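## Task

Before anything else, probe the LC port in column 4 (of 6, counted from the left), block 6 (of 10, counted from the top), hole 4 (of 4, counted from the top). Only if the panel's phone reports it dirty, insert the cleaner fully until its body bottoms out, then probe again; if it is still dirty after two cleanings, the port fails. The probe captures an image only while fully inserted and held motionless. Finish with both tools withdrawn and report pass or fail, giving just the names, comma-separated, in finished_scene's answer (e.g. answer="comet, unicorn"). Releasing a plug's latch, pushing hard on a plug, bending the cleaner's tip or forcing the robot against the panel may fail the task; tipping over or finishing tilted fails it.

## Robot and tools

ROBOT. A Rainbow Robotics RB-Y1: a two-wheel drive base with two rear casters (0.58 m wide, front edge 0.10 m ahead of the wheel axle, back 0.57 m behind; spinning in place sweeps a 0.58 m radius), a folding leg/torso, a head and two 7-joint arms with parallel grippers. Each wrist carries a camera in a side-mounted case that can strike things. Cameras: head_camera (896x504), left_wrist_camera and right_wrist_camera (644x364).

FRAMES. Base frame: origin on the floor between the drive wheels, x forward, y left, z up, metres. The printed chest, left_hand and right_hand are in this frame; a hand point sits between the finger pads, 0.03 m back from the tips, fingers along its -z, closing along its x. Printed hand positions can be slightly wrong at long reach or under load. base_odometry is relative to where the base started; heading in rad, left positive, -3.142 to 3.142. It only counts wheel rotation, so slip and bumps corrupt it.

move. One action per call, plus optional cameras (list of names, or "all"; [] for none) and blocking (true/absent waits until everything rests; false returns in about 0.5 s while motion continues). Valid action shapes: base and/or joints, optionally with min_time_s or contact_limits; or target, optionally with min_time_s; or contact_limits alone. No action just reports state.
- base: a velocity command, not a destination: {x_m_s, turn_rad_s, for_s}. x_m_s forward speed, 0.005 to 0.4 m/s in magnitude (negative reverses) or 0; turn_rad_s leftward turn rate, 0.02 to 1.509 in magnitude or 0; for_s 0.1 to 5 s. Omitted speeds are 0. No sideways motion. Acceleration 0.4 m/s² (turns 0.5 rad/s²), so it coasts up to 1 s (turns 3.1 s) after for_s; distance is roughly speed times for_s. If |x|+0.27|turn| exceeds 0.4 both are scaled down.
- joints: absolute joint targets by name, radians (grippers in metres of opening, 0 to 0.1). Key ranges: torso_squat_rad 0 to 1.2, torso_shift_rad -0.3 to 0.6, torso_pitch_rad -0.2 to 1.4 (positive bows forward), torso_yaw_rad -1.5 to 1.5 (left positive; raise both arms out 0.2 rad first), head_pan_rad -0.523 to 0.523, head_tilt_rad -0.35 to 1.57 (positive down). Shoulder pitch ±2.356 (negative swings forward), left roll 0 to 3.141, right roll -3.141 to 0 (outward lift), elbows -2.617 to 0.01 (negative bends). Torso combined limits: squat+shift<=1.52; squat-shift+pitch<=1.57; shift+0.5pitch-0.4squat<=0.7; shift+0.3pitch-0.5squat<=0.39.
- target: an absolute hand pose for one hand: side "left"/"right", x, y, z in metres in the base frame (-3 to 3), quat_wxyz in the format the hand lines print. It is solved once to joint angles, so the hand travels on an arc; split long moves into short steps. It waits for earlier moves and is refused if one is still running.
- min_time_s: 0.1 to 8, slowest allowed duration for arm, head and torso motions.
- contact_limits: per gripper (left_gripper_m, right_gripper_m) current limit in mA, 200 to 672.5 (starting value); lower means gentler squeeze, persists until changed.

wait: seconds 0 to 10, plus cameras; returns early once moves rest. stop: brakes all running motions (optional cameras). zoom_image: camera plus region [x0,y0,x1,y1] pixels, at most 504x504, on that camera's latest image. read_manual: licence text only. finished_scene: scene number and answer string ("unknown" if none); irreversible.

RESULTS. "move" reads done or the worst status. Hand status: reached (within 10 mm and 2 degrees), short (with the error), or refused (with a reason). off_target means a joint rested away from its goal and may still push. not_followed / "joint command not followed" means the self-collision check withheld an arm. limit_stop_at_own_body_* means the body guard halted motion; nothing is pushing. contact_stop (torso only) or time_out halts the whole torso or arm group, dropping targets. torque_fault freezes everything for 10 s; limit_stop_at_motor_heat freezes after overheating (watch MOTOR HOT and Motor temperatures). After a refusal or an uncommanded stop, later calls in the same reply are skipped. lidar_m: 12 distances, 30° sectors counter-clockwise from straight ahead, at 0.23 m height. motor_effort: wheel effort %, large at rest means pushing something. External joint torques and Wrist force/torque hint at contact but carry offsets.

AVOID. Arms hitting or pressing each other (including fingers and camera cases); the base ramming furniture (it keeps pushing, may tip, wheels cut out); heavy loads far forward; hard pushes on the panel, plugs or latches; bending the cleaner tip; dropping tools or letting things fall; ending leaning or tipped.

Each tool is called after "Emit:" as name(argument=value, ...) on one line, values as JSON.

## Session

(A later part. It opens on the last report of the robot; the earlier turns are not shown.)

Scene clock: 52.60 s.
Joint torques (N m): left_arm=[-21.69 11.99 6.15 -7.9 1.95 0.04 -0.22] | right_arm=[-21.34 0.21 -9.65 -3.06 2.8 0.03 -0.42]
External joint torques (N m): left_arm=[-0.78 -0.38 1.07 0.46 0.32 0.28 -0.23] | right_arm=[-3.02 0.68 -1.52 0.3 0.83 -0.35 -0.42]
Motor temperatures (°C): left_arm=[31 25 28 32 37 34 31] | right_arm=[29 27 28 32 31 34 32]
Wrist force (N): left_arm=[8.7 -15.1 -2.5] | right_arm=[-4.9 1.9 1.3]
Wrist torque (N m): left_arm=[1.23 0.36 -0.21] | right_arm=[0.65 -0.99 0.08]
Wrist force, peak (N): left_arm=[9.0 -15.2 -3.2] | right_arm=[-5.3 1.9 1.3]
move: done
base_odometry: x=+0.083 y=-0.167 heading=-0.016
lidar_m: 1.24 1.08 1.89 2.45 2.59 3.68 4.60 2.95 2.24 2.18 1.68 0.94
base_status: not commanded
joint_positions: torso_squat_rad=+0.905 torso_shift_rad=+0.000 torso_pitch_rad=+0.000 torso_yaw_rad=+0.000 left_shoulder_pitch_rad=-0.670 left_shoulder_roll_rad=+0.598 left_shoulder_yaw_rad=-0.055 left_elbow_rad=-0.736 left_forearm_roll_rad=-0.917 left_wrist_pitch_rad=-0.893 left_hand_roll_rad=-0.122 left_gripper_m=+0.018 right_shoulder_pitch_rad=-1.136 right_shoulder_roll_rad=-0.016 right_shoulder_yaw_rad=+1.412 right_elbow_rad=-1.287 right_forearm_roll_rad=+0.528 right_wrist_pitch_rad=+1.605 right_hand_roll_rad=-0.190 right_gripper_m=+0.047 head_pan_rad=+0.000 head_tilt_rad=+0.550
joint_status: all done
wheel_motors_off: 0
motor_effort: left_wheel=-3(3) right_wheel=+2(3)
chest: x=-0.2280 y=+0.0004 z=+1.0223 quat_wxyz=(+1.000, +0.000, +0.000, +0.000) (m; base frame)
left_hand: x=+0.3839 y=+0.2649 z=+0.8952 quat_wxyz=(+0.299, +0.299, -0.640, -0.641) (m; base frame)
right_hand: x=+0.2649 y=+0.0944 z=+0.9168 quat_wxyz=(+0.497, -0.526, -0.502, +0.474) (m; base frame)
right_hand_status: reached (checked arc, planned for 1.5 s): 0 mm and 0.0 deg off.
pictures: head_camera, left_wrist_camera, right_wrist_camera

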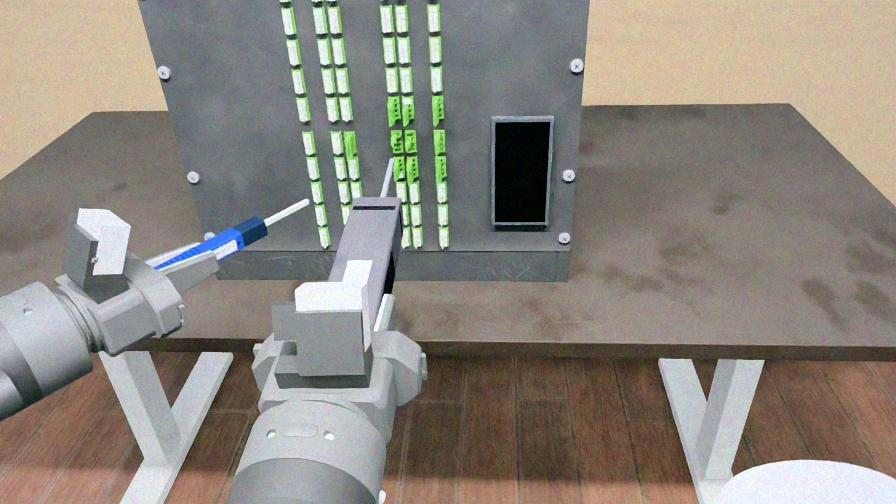

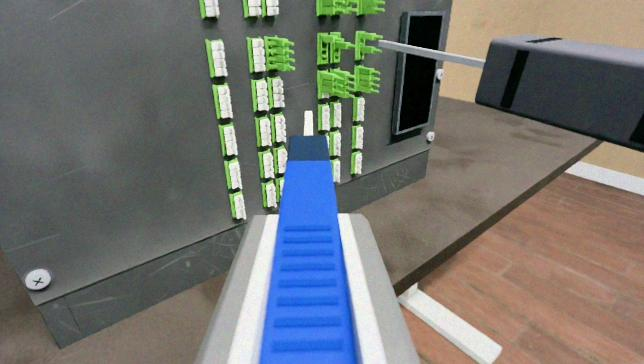

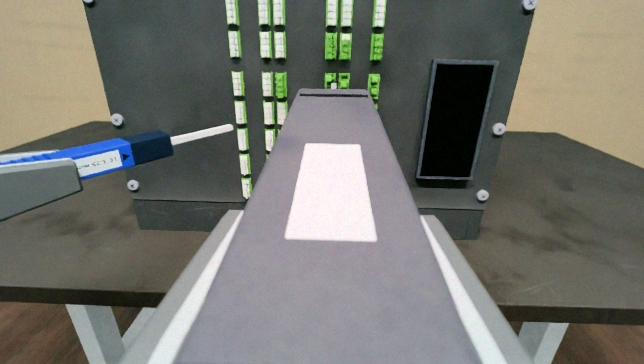

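Emit:
move(target={"side":"right","x":0.27,"y":0.0895,"z":0.914,"quat_wxyz":[0.511,-0.5134,-0.4882,0.4884]}, min_time_s=1.5, cameras=["all"])

Emit:
zoom_image(camera="left_wrist_camera", region=[310, 20, 510, 120])

Emit:
zoom_image(camera="head_camera", region=[360, 130, 440, 210])

Scene clock: 60.97 s.
Joint torques (N m): left_arm=[-21.58 12 6.13 -7.82 1.73 -0.03 -0.29] | right_arm=[-20.03 -2 -10.22 -4.42 2.61 -0.2 0.29]
External joint torques (N m): left_arm=[-0.67 -0.37 1.06 0.54 0.1 0.21 -0.3] | right_arm=[-1.47 -1.3 -1.92 -0.92 0.61 -0.53 0.3]
Motor temperatures (°C): left_arm=[31 25 28 32 37 34 31] | right_arm=[29 27 29 32 31 34 32]
Wrist force (N): left_arm=[8.2 -14.9 -2.8] | right_arm=[-4.8 2.3 1.3]
Wrist torque (N m): left_arm=[1.19 0.31 -0.17] | right_arm=[0.57 -0.95 0.06]
Wrist force, peak (N): left_arm=[8.9 -15.2 -3.4] | right_arm=[-4.9 2.4 1.3]
move: done
base_odometry: x=+0.083 y=-0.167 heading=-0.016
lidar_m: 1.25 1.08 1.89 2.46 2.59 3.68 4.61 2.96 2.23 2.17 1.68 0.93
base_status: not commanded
joint_positions: torso_squat_rad=+0.905 torso_shift_rad=+0.000 torso_pitch_rad=+0.000 torso_yaw_rad=+0.000 left_shoulder_pitch_rad=-0.670 left_shoulder_roll_rad=+0.598 left_shoulder_yaw_rad=-0.055 left_elbow_rad=-0.736 left_forearm_roll_rad=-0.917 left_wrist_pitch_rad=-0.893 left_hand_roll_rad=-0.122 left_gripper_m=+0.018 right_shoulder_pitch_rad=-1.135 right_shoulder_roll_rad=-0.042 right_shoulder_yaw_rad=+1.382 right_elbow_rad=-1.322 right_forearm_roll_rad=+0.483 right_wrist_pitch_rad=+1.591 right_hand_roll_rad=-0.160 right_gripper_m=+0.047 head_pan_rad=+0.000 head_tilt_rad=+0.550
joint_status: all done
wheel_motors_off: 0
motor_effort: left_wheel=-4(4) right_wheel=+2(3)
chest: x=-0.2280 y=+0.0004 z=+1.0223 quat_wxyz=(+1.000, +0.000, +0.000, +0.000) (m; base frame)
left_hand: x=+0.3839 y=+0.2649 z=+0.8952 quat_wxyz=(+0.299, +0.299, -0.640, -0.641) (m; base frame)
right_hand: x=+0.2695 y=+0.0898 z=+0.9143 quat_wxyz=(+0.510, -0.513, -0.489, +0.487) (m; base frame)
right_hand_status: reached (checked arc, planned for 1.5 s): 1 mm and 0.2 deg off.
pictures: head_camera, left_wrist_camera, right_wrist_camera

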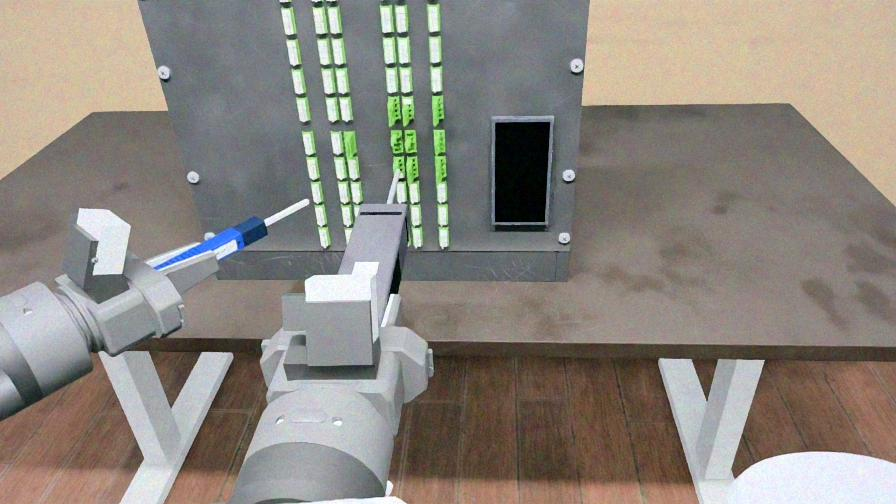

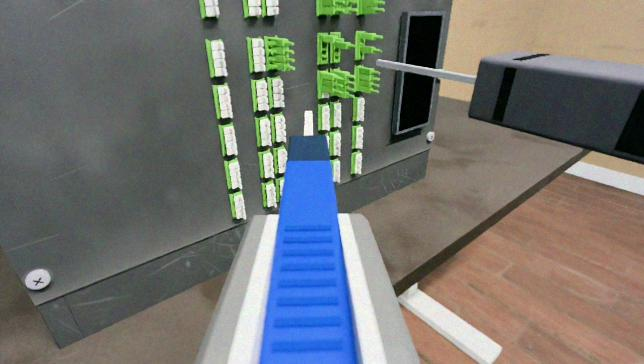

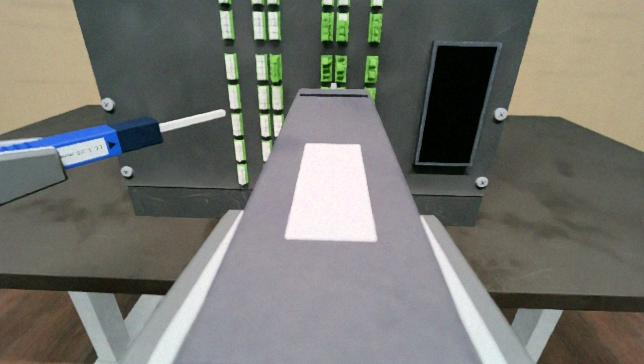

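Scaled by 2.520 from the camera's 644x364 image, which has a finer 1265x715 frame.

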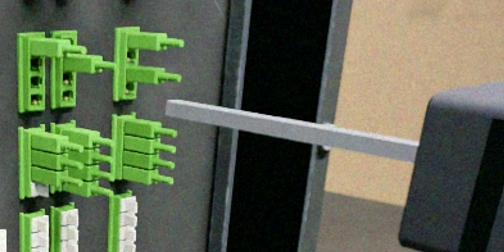

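Scaled by 6.300 from the camera's 896x504 image, which has a finer 1280x720 frame.

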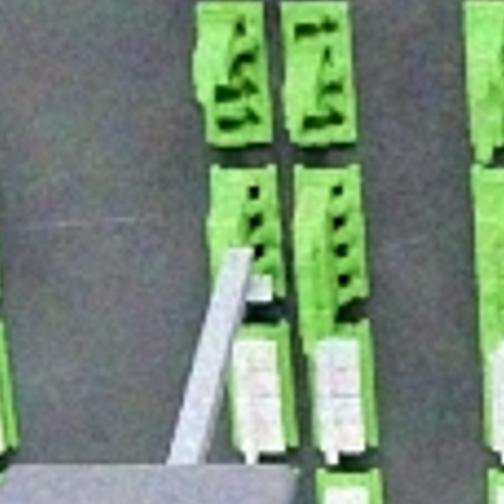

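Emit:
move(target={"side":"right","x":0.275,"y":0.096,"z":0.9098,"quat_wxyz":[0.513,-0.5114,-0.4862,0.4905]}, min_time_s=1.5, cameras=["all"])

Emit:
zoom_image(camera="left_wrist_camera", region=[310, 20, 410, 120])

Emit:
zoom_image(camera="head_camera", region=[370, 130, 430, 190])

Scene clock: 68.63 s.
Joint torques (N m): left_arm=[-20.93 11.9 6.25 -7.84 1.74 -0.03 -0.25] | right_arm=[-21.93 -0.27 -9.95 -3.15 2.72 -0.17 -0.3]
External joint torques (N m): left_arm=[-0.02 -0.47 1.18 0.52 0.1 0.22 -0.27] | right_arm=[-3.26 0.37 -1.87 0.31 0.73 -0.51 -0.29]
Motor temperatures (°C): left_arm=[31 25 28 32 37 34 31] | right_arm=[30 27 29 32 31 34 32]
Wrist force (N): left_arm=[8.2 -14.6 -3.0] | right_arm=[-4.4 2.2 1.0]
Wrist torque (N m): left_arm=[1.17 0.27 -0.23] | right_arm=[0.63 -0.90 0.12]
Wrist force, peak (N): left_arm=[8.9 -15.4 -3.2] | right_arm=[-5.0 2.5 1.5]
move: done
base_odometry: x=+0.083 y=-0.167 heading=-0.016
lidar_m: 1.24 1.09 1.89 2.45 2.60 3.68 4.60 2.95 2.24 2.18 1.69 0.93
base_status: not commanded
joint_positions: torso_squat_rad=+0.905 torso_shift_rad=+0.000 torso_pitch_rad=+0.000 torso_yaw_rad=+0.000 left_shoulder_pitch_rad=-0.670 left_shoulder_roll_rad=+0.598 left_shoulder_yaw_rad=-0.055 left_elbow_rad=-0.736 left_forearm_roll_rad=-0.917 left_wrist_pitch_rad=-0.893 left_hand_roll_rad=-0.122 left_gripper_m=+0.018 right_shoulder_pitch_rad=-1.141 right_shoulder_roll_rad=-0.016 right_shoulder_yaw_rad=+1.376 right_elbow_rad=-1.268 right_forearm_roll_rad=+0.471 right_wrist_pitch_rad=+1.561 right_hand_roll_rad=-0.167 right_gripper_m=+0.047 head_pan_rad=+0.000 head_tilt_rad=+0.550
joint_status: all done
wheel_motors_off: 0
motor_effort: left_wheel=-2(4) right_wheel=+2(3)
chest: x=-0.2280 y=+0.0004 z=+1.0223 quat_wxyz=(+1.000, +0.000, +0.000, +0.000) (m; base frame)
left_hand: x=+0.3839 y=+0.2649 z=+0.8952 quat_wxyz=(+0.299, +0.299, -0.640, -0.641) (m; base frame)
right_hand: x=+0.2743 y=+0.0954 z=+0.9096 quat_wxyz=(+0.513, -0.510, -0.486, +0.491) (m; base frame)
right_hand_status: reached (checked arc, planned for 1.5 s): 1 mm and 0.1 deg off.
pictures: head_camera, left_wrist_camera, right_wrist_camera

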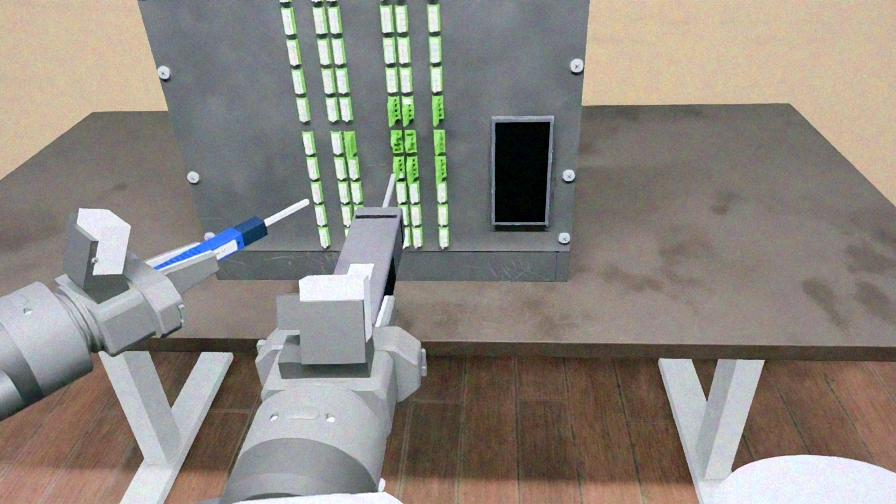

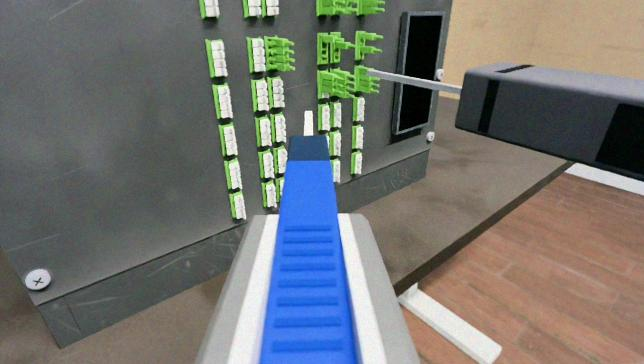

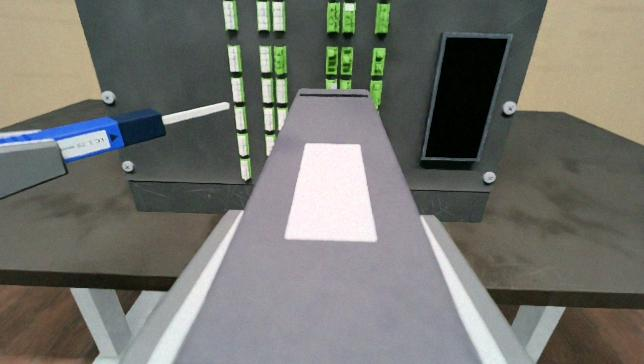

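Scaled by 5.040 from the camera's 644x364 image, which has a finer 1265x715 frame.

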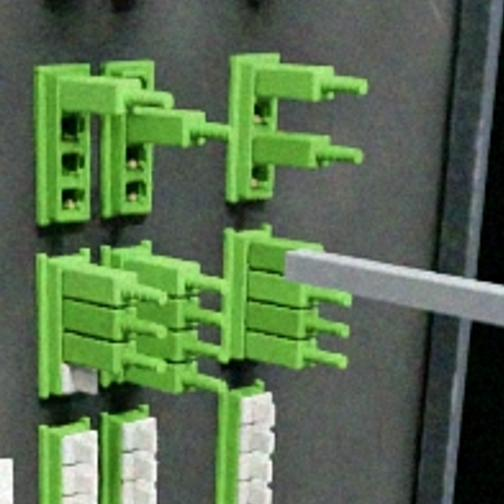

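Scaled by 8.400 from the camera's 896x504 image, which has a finer 1280x720 frame.

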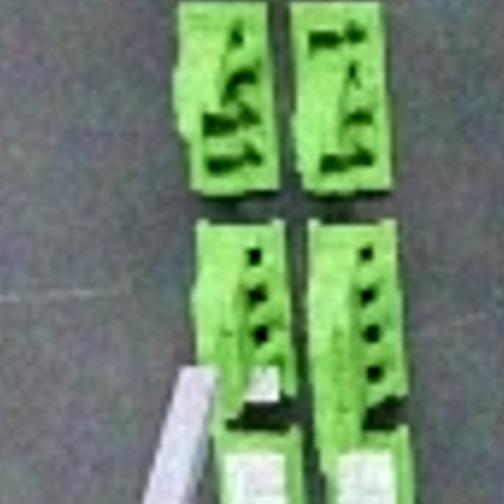

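Emit:
move(target={"side":"right","x":0.298,"y":0.0968,"z":0.912,"quat_wxyz":[0.5117,-0.5127,-0.4875,0.4892]}, min_time_s=1.5, cameras=["all"])

Emit:
zoom_image(camera="left_wrist_camera", region=[310, 30, 380, 100])

Emit:
zoom_image(camera="head_camera", region=[380, 135, 420, 175])

Scene clock: 73.30 s.
Joint torques (N m): left_arm=[-21.02 12.08 6.01 -7.72 1.87 0.12 -0.19] | right_arm=[-22.87 -0.59 -9.38 -2.82 2.64 -0.02 -0.3]
External joint torques (N m): left_arm=[-0.11 -0.29 0.93 0.64 0.23 0.36 -0.2] | right_arm=[-3.38 0.81 -1.63 0.2 0.68 -0.43 -0.29]
Motor temperatures (°C): left_arm=[31 25 28 32 37 34 31] | right_arm=[30 27 29 32 31 33 32]
Wrist force (N): left_arm=[8.5 -15.3 -2.9] | right_arm=[-4.6 2.5 1.4]
Wrist torque (N m): left_arm=[1.23 0.32 -0.17] | right_arm=[0.55 -0.91 0.11]
Wrist force, peak (N): left_arm=[9.1 -15.5 -3.2] | right_arm=[-5.1 2.3 0.8]
move: done
base_odometry: x=+0.083 y=-0.167 heading=-0.016
lidar_m: 1.24 1.08 1.89 2.44 2.59 3.69 4.61 2.93 2.25 2.17 1.68 0.93
base_status: not commanded
joint_positions: torso_squat_rad=+0.905 torso_shift_rad=+0.000 torso_pitch_rad=+0.000 torso_yaw_rad=+0.000 left_shoulder_pitch_rad=-0.670 left_shoulder_roll_rad=+0.598 left_shoulder_yaw_rad=-0.055 left_elbow_rad=-0.736 left_forearm_roll_rad=-0.917 left_wrist_pitch_rad=-0.893 left_hand_roll_rad=-0.122 left_gripper_m=+0.018 right_shoulder_pitch_rad=-1.180 right_shoulder_roll_rad=+0.000 right_shoulder_yaw_rad=+1.368 right_elbow_rad=-1.155 right_forearm_roll_rad=+0.446 right_wrist_pitch_rad=+1.477 right_hand_roll_rad=-0.202 right_gripper_m=+0.047 head_pan_rad=+0.000 head_tilt_rad=+0.550
joint_status: all done
wheel_motors_off: 0
motor_effort: left_wheel=-2(4) right_wheel=+3(3)
chest: x=-0.2280 y=+0.0004 z=+1.0223 quat_wxyz=(+1.000, +0.000, +0.000, +0.000) (m; base frame)
left_hand: x=+0.3839 y=+0.2649 z=+0.8952 quat_wxyz=(+0.299, +0.299, -0.640, -0.641) (m; base frame)
right_hand: x=+0.2979 y=+0.0964 z=+0.9119 quat_wxyz=(+0.511, -0.512, -0.487, +0.490) (m; base frame)
right_hand_status: reached (checked arc, planned for 1.5 s): 0 mm and 0.1 deg off.
pictures: head_camera, left_wrist_camera, right_wrist_camera

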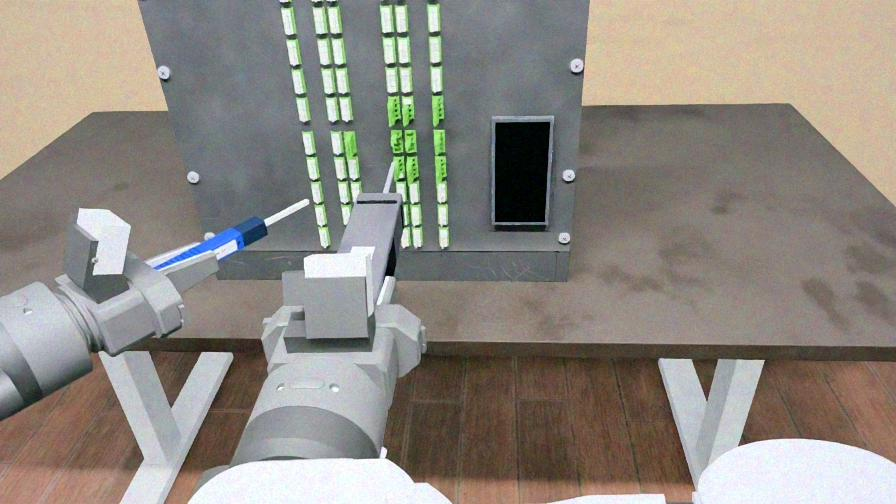

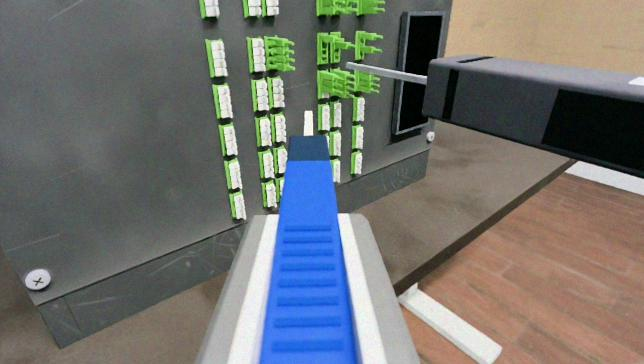

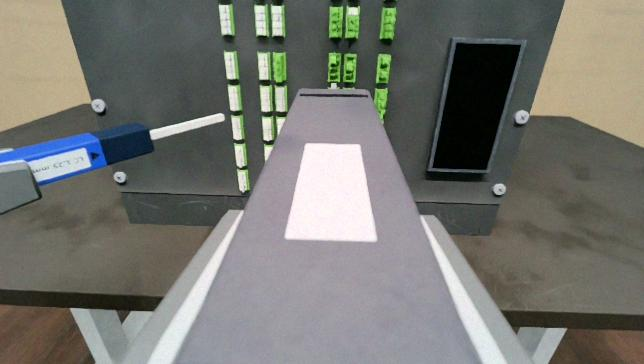

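Scaled by 7.200 from the camera's 644x364 image, which has a finer 1265x715 frame.

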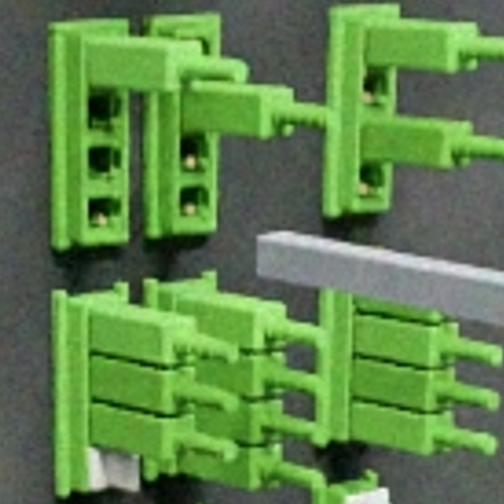

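Scaled by 12.600 from the camera's 896x504 image, which has a finer 1280x720 frame.

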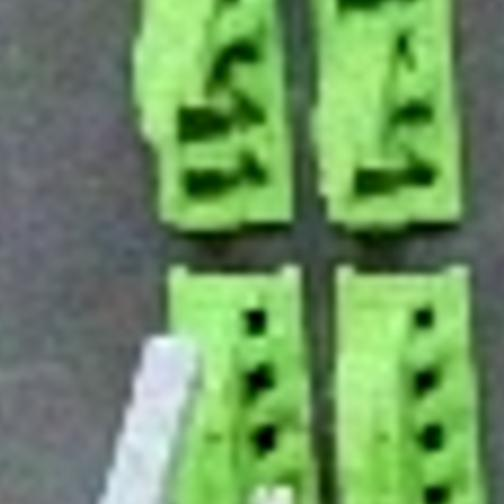

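Emit:
move(target={"side":"right","x":0.312,"y":0.0965,"z":0.9137,"quat_wxyz":[0.5117,-0.5127,-0.4875,0.4892]}, min_time_s=1.5, cameras=["all"])

Emit:
zoom_image(camera="left_wrist_camera", region=[315, 40, 355, 80])

Emit:
zoom_image(camera="head_camera", region=[380, 135, 410, 165])

Scene clock: 76.77 s.
Joint torques (N m): left_arm=[-21.13 11.63 6.15 -7.81 2 0.03 -0.33] | right_arm=[-23.8 -1.71 -6.87 -1.97 2.62 0.05 -0.45]
External joint torques (N m): left_arm=[-0.22 -0.74 1.07 0.55 0.36 0.28 -0.34] | right_arm=[-3.71 0.69 0.75 0.28 0.69 -0.45 -0.44]
Motor temperatures (°C): left_arm=[31 25 28 32 37 34 31] | right_arm=[30 27 29 32 31 33 32]
Wrist force (N): left_arm=[8.3 -15.0 -3.5] | right_arm=[-4.7 2.3 0.6]
Wrist torque (N m): left_arm=[1.23 0.30 -0.18] | right_arm=[0.57 -0.92 0.09]
Wrist force, peak (N): left_arm=[8.6 -15.5 -2.8] | right_arm=[-4.9 2.6 0.7]
move: done
base_odometry: x=+0.083 y=-0.167 heading=-0.016
lidar_m: 1.25 1.09 1.88 2.45 2.58 3.68 4.60 2.94 2.24 2.18 1.69 0.92
base_status: not commanded
joint_positions: torso_squat_rad=+0.905 torso_shift_rad=+0.000 torso_pitch_rad=+0.000 torso_yaw_rad=+0.000 left_shoulder_pitch_rad=-0.670 left_shoulder_roll_rad=+0.598 left_shoulder_yaw_rad=-0.055 left_elbow_rad=-0.736 left_forearm_roll_rad=-0.917 left_wrist_pitch_rad=-0.893 left_hand_roll_rad=-0.122 left_gripper_m=+0.018 right_shoulder_pitch_rad=-1.234 right_shoulder_roll_rad=+0.000 right_shoulder_yaw_rad=+1.403 right_elbow_rad=-1.092 right_forearm_roll_rad=+0.382 right_wrist_pitch_rad=+1.436 right_hand_roll_rad=-0.248 right_gripper_m=+0.047 head_pan_rad=+0.000 head_tilt_rad=+0.550
joint_status: all done
wheel_motors_off: 0
motor_effort: left_wheel=-1(4) right_wheel=+2(3)
chest: x=-0.2280 y=+0.0004 z=+1.0223 quat_wxyz=(+1.000, +0.000, +0.000, +0.000) (m; base frame)
left_hand: x=+0.3839 y=+0.2649 z=+0.8952 quat_wxyz=(+0.299, +0.299, -0.640, -0.641) (m; base frame)
right_hand: x=+0.3121 y=+0.0958 z=+0.9138 quat_wxyz=(+0.511, -0.511, -0.488, +0.490) (m; base frame)
right_hand_status: reached (checked arc, planned for 1.5 s): 1 mm and 0.3 deg off.
pictures: head_camera, left_wrist_camera, right_wrist_camera

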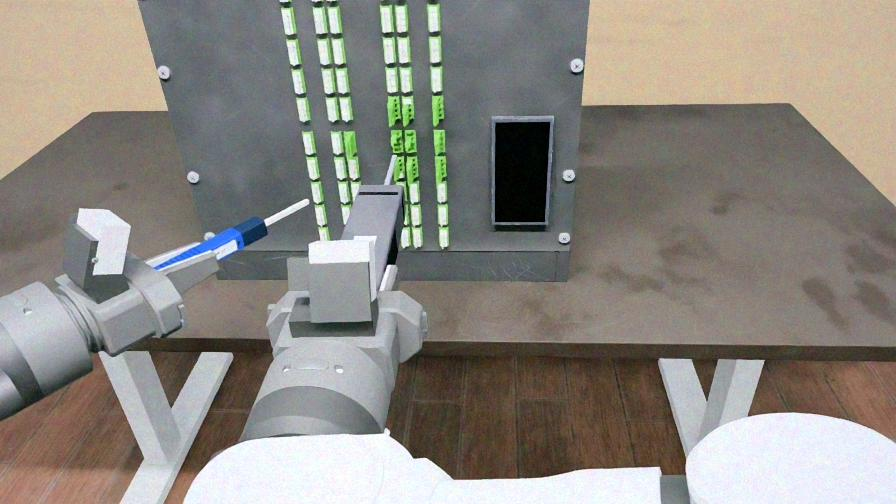

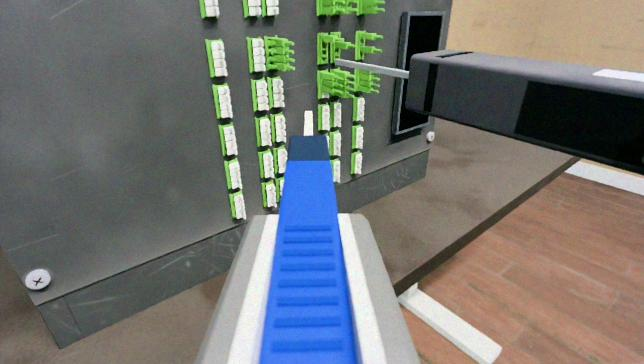

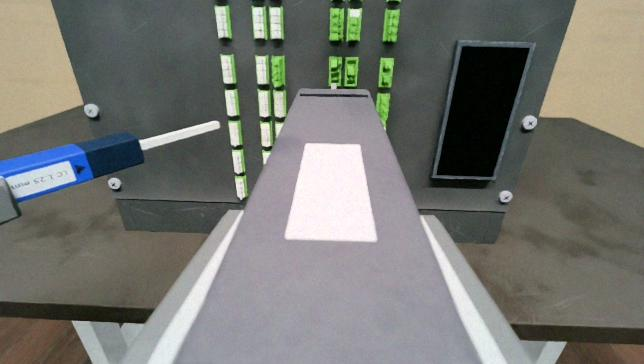

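Scaled by 12.600 from the camera's 644x364 image, which has a finer 1265x715 frame.

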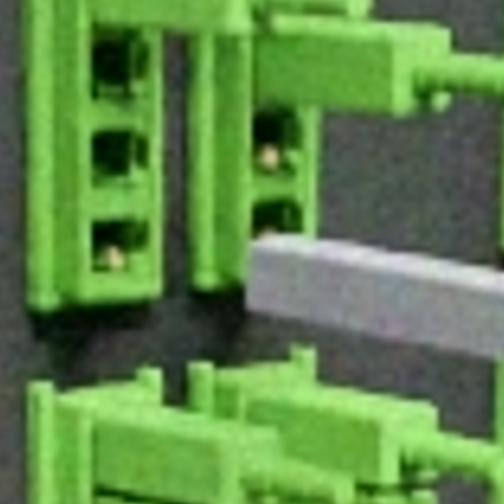

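Scaled by 16.800 from the camera's 896x504 image, which has a finer 1280x720 frame.

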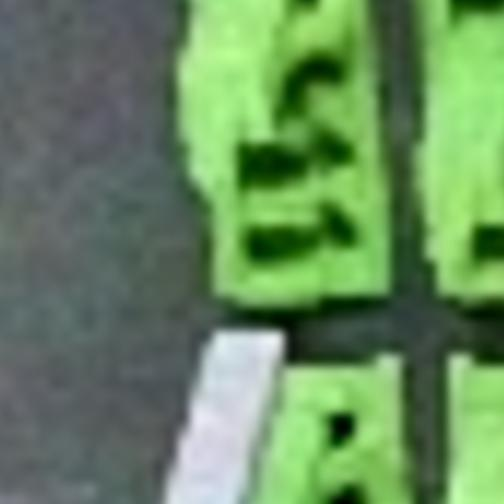

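Emit:
move(target={"side":"right","x":0.3215,"y":0.0953,"z":0.914,"quat_wxyz":[0.5117,-0.5127,-0.4875,0.4892]}, min_time_s=1.5, cameras=["all"])

Emit:
zoom_image(camera="left_wrist_camera", region=[315, 40, 355, 80])

Emit:
zoom_image(camera="head_camera", region=[380, 135, 410, 165])

Scene clock: 81.23 s.
Joint torques (N m): left_arm=[-21.12 12.21 6.19 -7.98 1.88 -0.04 -0.28] | right_arm=[-23.9 -2.43 -6.63 -1.01 2.59 0.1 -0.29]
External joint torques (N m): left_arm=[-0.21 -0.16 1.11 0.38 0.24 0.2 -0.3] | right_arm=[-3.4 0.79 0.87 0.46 0.7 -0.49 -0.29]
Motor temperatures (°C): left_arm=[32 25 28 32 37 34 31] | right_arm=[30 27 29 32 31 33 32]
Wrist force (N): left_arm=[8.8 -14.8 -3.1] | right_arm=[-3.8 2.2 0.7]
Wrist torque (N m): left_arm=[1.19 0.41 -0.21] | right_arm=[0.57 -0.80 0.09]
Wrist force, peak (N): left_arm=[8.9 -15.6 -3.3] | right_arm=[-5.0 2.4 0.9]
move: done
base_odometry: x=+0.083 y=-0.167 heading=-0.016
lidar_m: 1.25 1.10 1.88 2.45 2.59 3.69 4.60 2.94 2.24 2.18 1.70 0.93
base_status: not commanded
joint_positions: torso_squat_rad=+0.905 torso_shift_rad=+0.000 torso_pitch_rad=+0.000 torso_yaw_rad=+0.000 left_shoulder_pitch_rad=-0.670 left_shoulder_roll_rad=+0.598 left_shoulder_yaw_rad=-0.055 left_elbow_rad=-0.736 left_forearm_roll_rad=-0.917 left_wrist_pitch_rad=-0.893 left_hand_roll_rad=-0.122 left_gripper_m=+0.018 right_shoulder_pitch_rad=-1.280 right_shoulder_roll_rad=+0.000 right_shoulder_yaw_rad=+1.449 right_elbow_rad=-1.047 right_forearm_roll_rad=+0.321 right_wrist_pitch_rad=+1.409 right_hand_roll_rad=-0.293 right_gripper_m=+0.047 head_pan_rad=+0.000 head_tilt_rad=+0.550
joint_status: all done
wheel_motors_off: 0
motor_effort: left_wheel=-3(4) right_wheel=+2(3)
chest: x=-0.2280 y=+0.0004 z=+1.0223 quat_wxyz=(+1.000, +0.000, +0.000, +0.000) (m; base frame)
left_hand: x=+0.3839 y=+0.2649 z=+0.8952 quat_wxyz=(+0.299, +0.299, -0.640, -0.641) (m; base frame)
right_hand: x=+0.3216 y=+0.0946 z=+0.9140 quat_wxyz=(+0.510, -0.510, -0.488, +0.491) (m; base frame)
right_hand_status: reached (checked arc, planned for 1.5 s): 1 mm and 0.4 deg off.
pictures: head_camera, left_wrist_camera, right_wrist_camera

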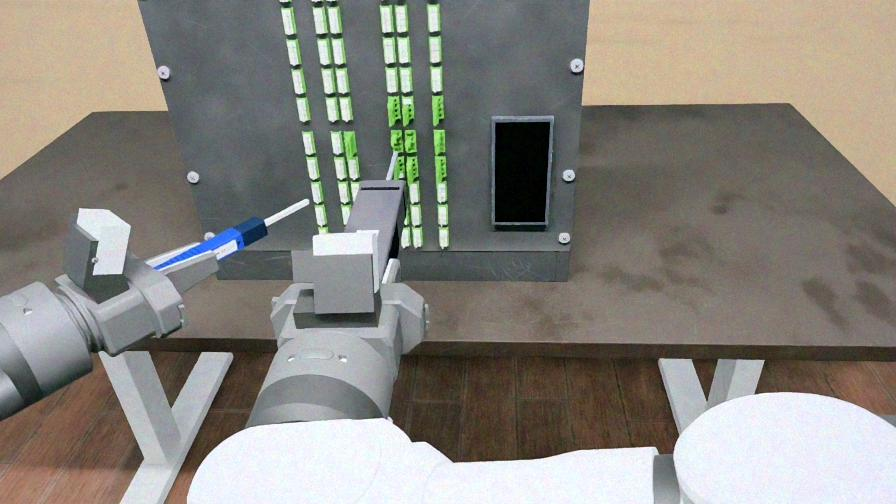

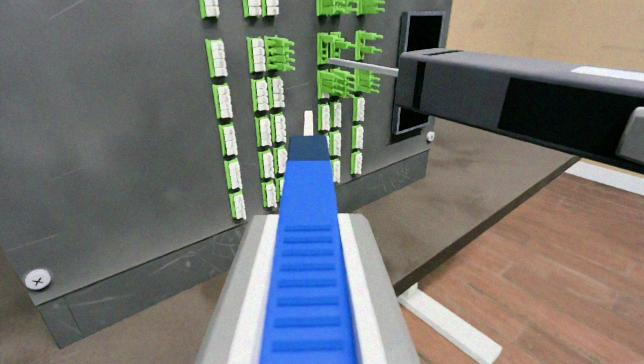

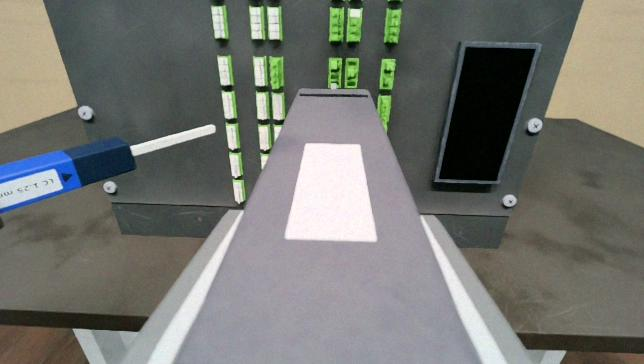

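Scaled by 12.600 from the camera's 644x364 image, which has a finer 1265x715 frame.

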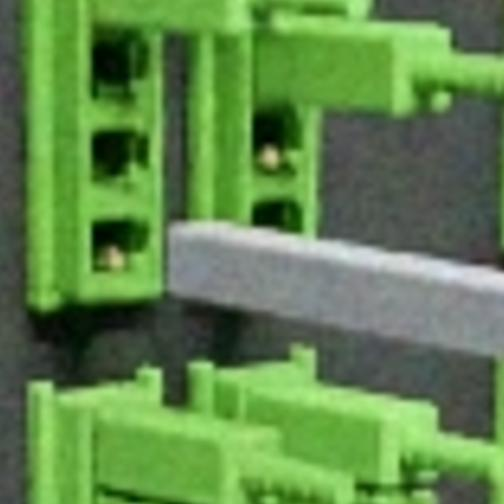

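Scaled by 16.800 from the camera's 896x504 image, which has a finer 1280x720 frame.

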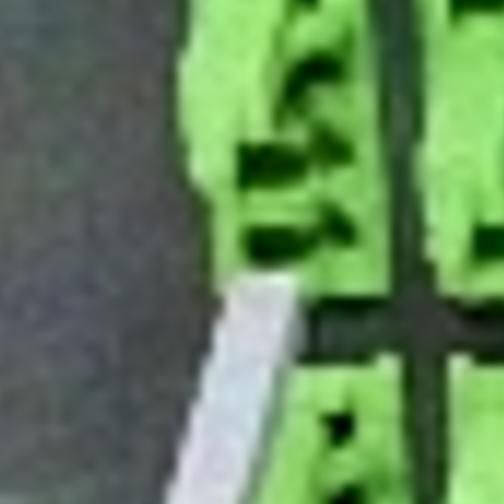

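Emit:
move(target={"side":"right","x":0.3255,"y":0.0951,"z":0.9146,"quat_wxyz":[0.5117,-0.5127,-0.4875,0.4892]}, min_time_s=1.5, cameras=["all"])

Emit:
zoom_image(camera="left_wrist_camera", region=[315, 45, 345, 75])

Emit:
zoom_image(camera="head_camera", region=[380, 135, 410, 165])

Scene clock: 85.67 s.
Joint torques (N m): left_arm=[-21.46 12.43 6.11 -7.75 1.87 0.01 -0.29] | right_arm=[-24.08 -2.55 -6.65 -0.5 2.43 0.15 -0.38]
External joint torques (N m): left_arm=[-0.55 0.06 1.03 0.61 0.23 0.26 -0.31] | right_arm=[-3.41 1.02 0.78 0.62 0.55 -0.47 -0.38]
Motor temperatures (°C): left_arm=[32 25 28 32 37 34 31] | right_arm=[30 26 29 32 31 33 32]
Wrist force (N): left_arm=[8.6 -14.2 -2.9] | right_arm=[-4.2 2.2 0.7]
Wrist torque (N m): left_arm=[1.11 0.33 -0.17] | right_arm=[0.63 -0.86 0.11]
Wrist force, peak (N): left_arm=[8.6 -15.5 -3.0] | right_arm=[-4.9 2.4 1.2]
move: done
base_odometry: x=+0.083 y=-0.167 heading=-0.016
lidar_m: 1.24 1.09 1.88 2.45 2.58 3.69 4.59 2.94 2.23 2.17 1.68 0.93
base_status: not commanded
joint_positions: torso_squat_rad=+0.905 torso_shift_rad=+0.000 torso_pitch_rad=+0.000 torso_yaw_rad=+0.000 left_shoulder_pitch_rad=-0.670 left_shoulder_roll_rad=+0.598 left_shoulder_yaw_rad=-0.055 left_elbow_rad=-0.736 left_forearm_roll_rad=-0.917 left_wrist_pitch_rad=-0.893 left_hand_roll_rad=-0.122 left_gripper_m=+0.018 right_shoulder_pitch_rad=-1.300 right_shoulder_roll_rad=+0.000 right_shoulder_yaw_rad=+1.469 right_elbow_rad=-1.030 right_forearm_roll_rad=+0.294 right_wrist_pitch_rad=+1.397 right_hand_roll_rad=-0.311 right_gripper_m=+0.047 head_pan_rad=+0.000 head_tilt_rad=+0.550
joint_status: all done
wheel_motors_off: 0
motor_effort: left_wheel=-3(4) right_wheel=+3(3)
chest: x=-0.2280 y=+0.0004 z=+1.0223 quat_wxyz=(+1.000, +0.000, +0.000, +0.000) (m; base frame)
left_hand: x=+0.3839 y=+0.2649 z=+0.8952 quat_wxyz=(+0.299, +0.299, -0.640, -0.641) (m; base frame)
right_hand: x=+0.3254 y=+0.0945 z=+0.9147 quat_wxyz=(+0.510, -0.509, -0.488, +0.492) (m; base frame)
right_hand_status: reached (checked arc, planned for 1.5 s): 1 mm and 0.5 deg off.
pictures: head_camera, left_wrist_camera, right_wrist_camera

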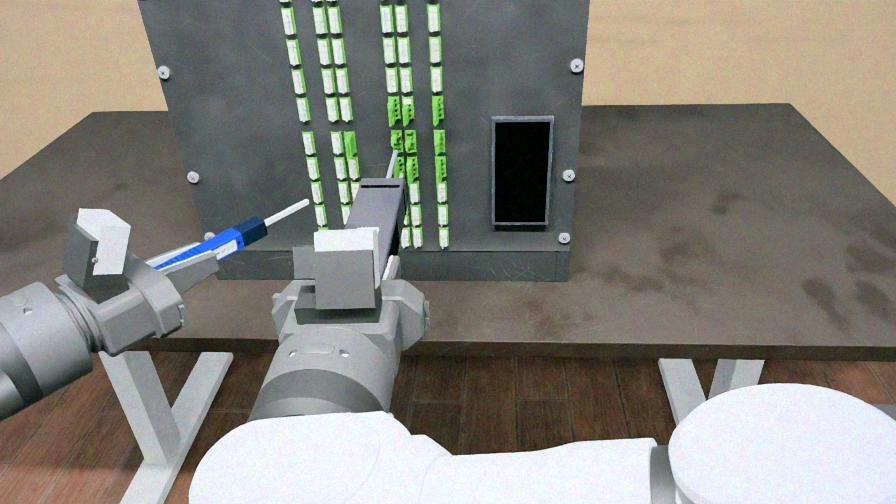

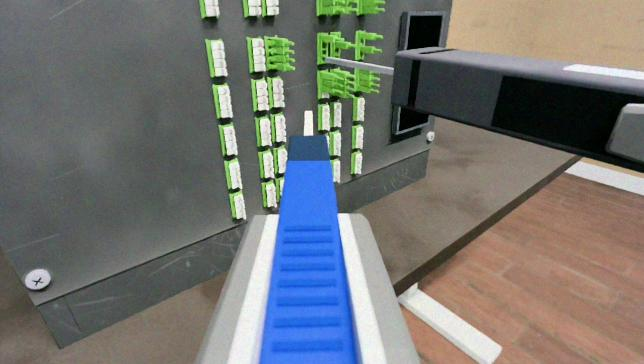

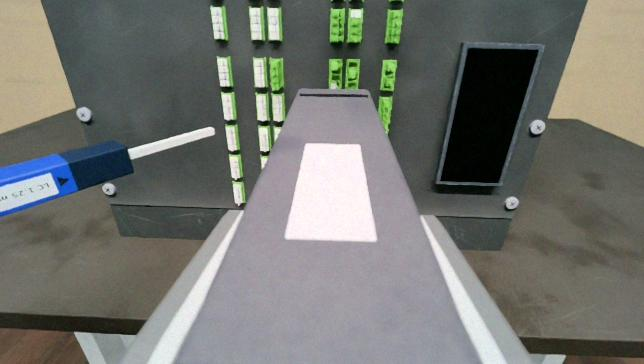

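Scaled by 16.800 from the camera's 644x364 image, which has a finer 1265x715 frame.

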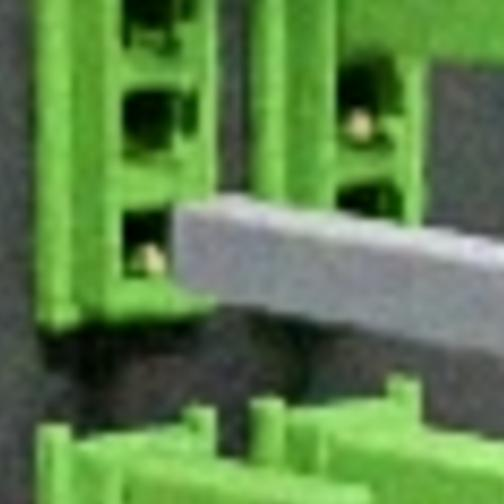

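Scaled by 16.800 from the camera's 896x504 image, which has a finer 1280x720 frame.

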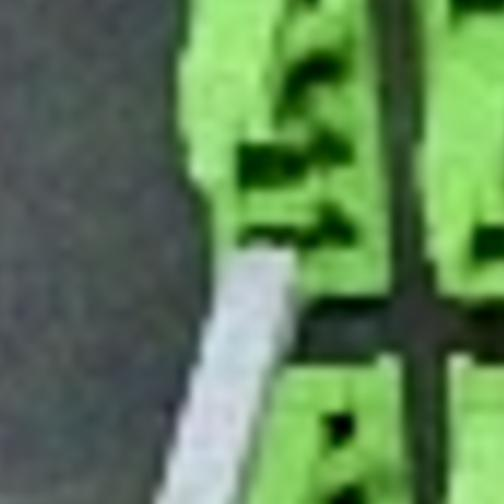

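Emit:
move(target={"side":"right","x":0.3295,"y":0.0945,"z":0.9146,"quat_wxyz":[0.5117,-0.5127,-0.4875,0.4892]}, min_time_s=1.5, cameras=["all"])

Emit:
zoom_image(camera="left_wrist_camera", region=[315, 45, 345, 75])

Emit:
zoom_image(camera="head_camera", region=[380, 135, 410, 165])

Scene clock: 89.07 s.
Joint torques (N m): left_arm=[-21.05 11.77 6.22 -7.66 2.05 0.04 -0.28] | right_arm=[-24.44 -2.94 -6.61 -0.25 2.4 0.29 -0.46]
External joint torques (N m): left_arm=[-0.14 -0.6 1.14 0.7 0.41 0.29 -0.29] | right_arm=[-3.62 0.94 0.75 0.55 0.54 -0.37 -0.45]
Motor temperatures (°C): left_arm=[32 25 28 32 37 34 31] | right_arm=[30 26 28 32 31 33 32]
Wrist force (N): left_arm=[8.5 -15.0 -3.2] | right_arm=[-4.4 2.1 0.9]
Wrist torque (N m): left_arm=[1.22 0.36 -0.16] | right_arm=[0.61 -0.87 0.11]
Wrist force, peak (N): left_arm=[8.3 -15.5 -3.6] | right_arm=[-5.0 2.0 0.7]
move: done
base_odometry: x=+0.083 y=-0.167 heading=-0.016
lidar_m: 1.24 1.09 1.89 2.45 2.60 3.69 4.59 2.94 2.23 2.18 1.69 0.93
base_status: not commanded
joint_positions: torso_squat_rad=+0.905 torso_shift_rad=+0.000 torso_pitch_rad=+0.000 torso_yaw_rad=+0.000 left_shoulder_pitch_rad=-0.670 left_shoulder_roll_rad=+0.598 left_shoulder_yaw_rad=-0.055 left_elbow_rad=-0.736 left_forearm_roll_rad=-0.917 left_wrist_pitch_rad=-0.893 left_hand_roll_rad=-0.122 left_gripper_m=+0.018 right_shoulder_pitch_rad=-1.317 right_shoulder_roll_rad=+0.000 right_shoulder_yaw_rad=+1.488 right_elbow_rad=-1.012 right_forearm_roll_rad=+0.271 right_wrist_pitch_rad=+1.383 right_hand_roll_rad=-0.329 right_gripper_m=+0.047 head_pan_rad=+0.000 head_tilt_rad=+0.550
joint_status: all done
wheel_motors_off: 0
motor_effort: left_wheel=-3(3) right_wheel=+3(3)
chest: x=-0.2280 y=+0.0004 z=+1.0223 quat_wxyz=(+1.000, +0.000, +0.000, +0.000) (m; base frame)
left_hand: x=+0.3839 y=+0.2649 z=+0.8952 quat_wxyz=(+0.299, +0.299, -0.640, -0.641) (m; base frame)
right_hand: x=+0.3293 y=+0.0939 z=+0.9147 quat_wxyz=(+0.510, -0.509, -0.489, +0.492) (m; base frame)
right_hand_status: reached (checked arc, planned for 1.5 s): 1 mm and 0.6 deg off.
pictures: head_camera, left_wrist_camera, right_wrist_camera

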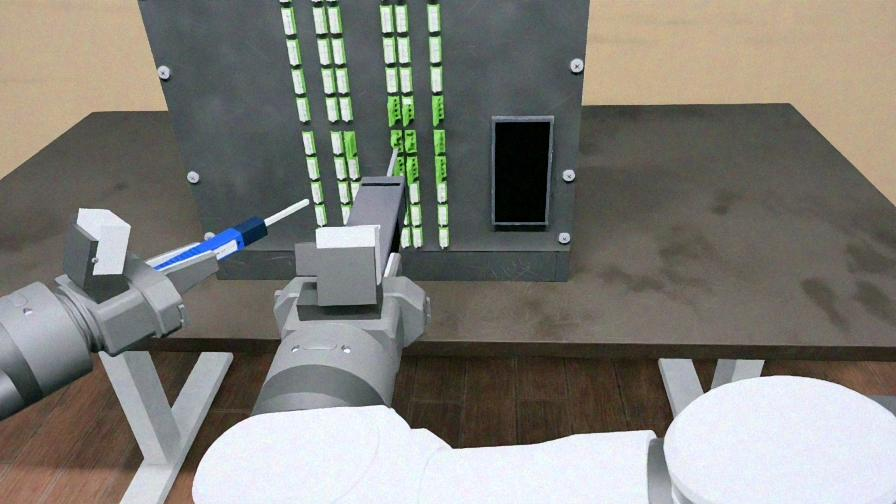

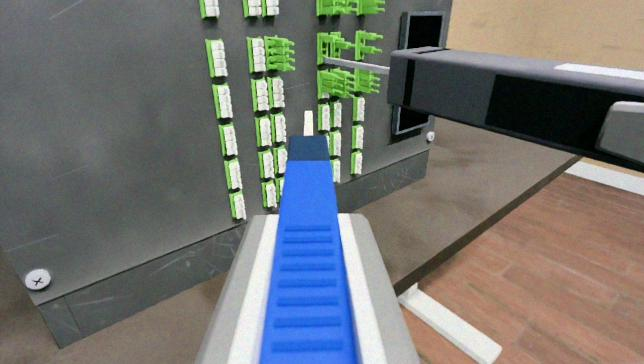

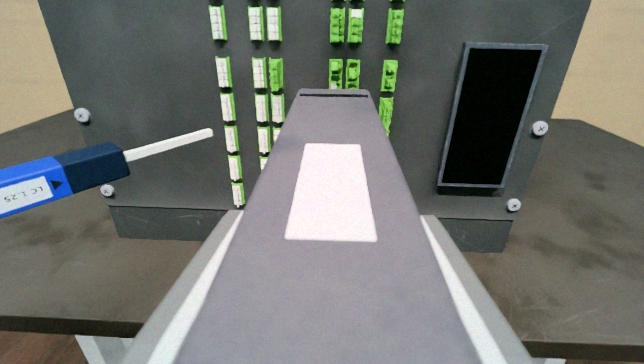

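Scaled by 16.800 from the camera's 644x364 image, which has a finer 1265x715 frame.

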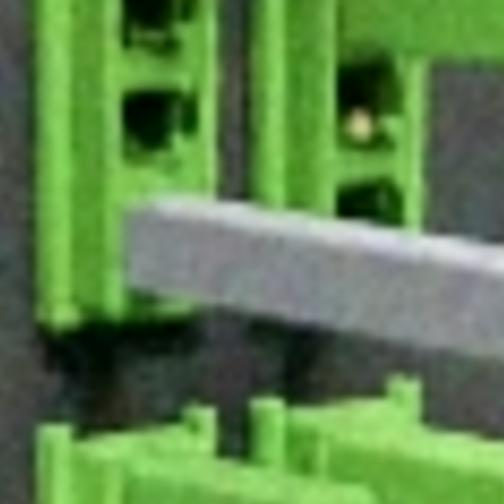

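Scaled by 16.800 from the camera's 896x504 image, which has a finer 1280x720 frame.

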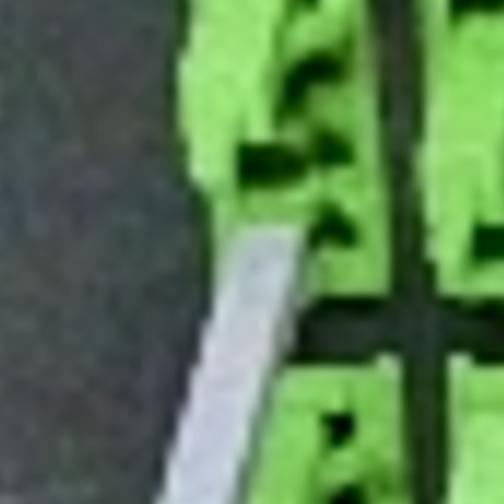

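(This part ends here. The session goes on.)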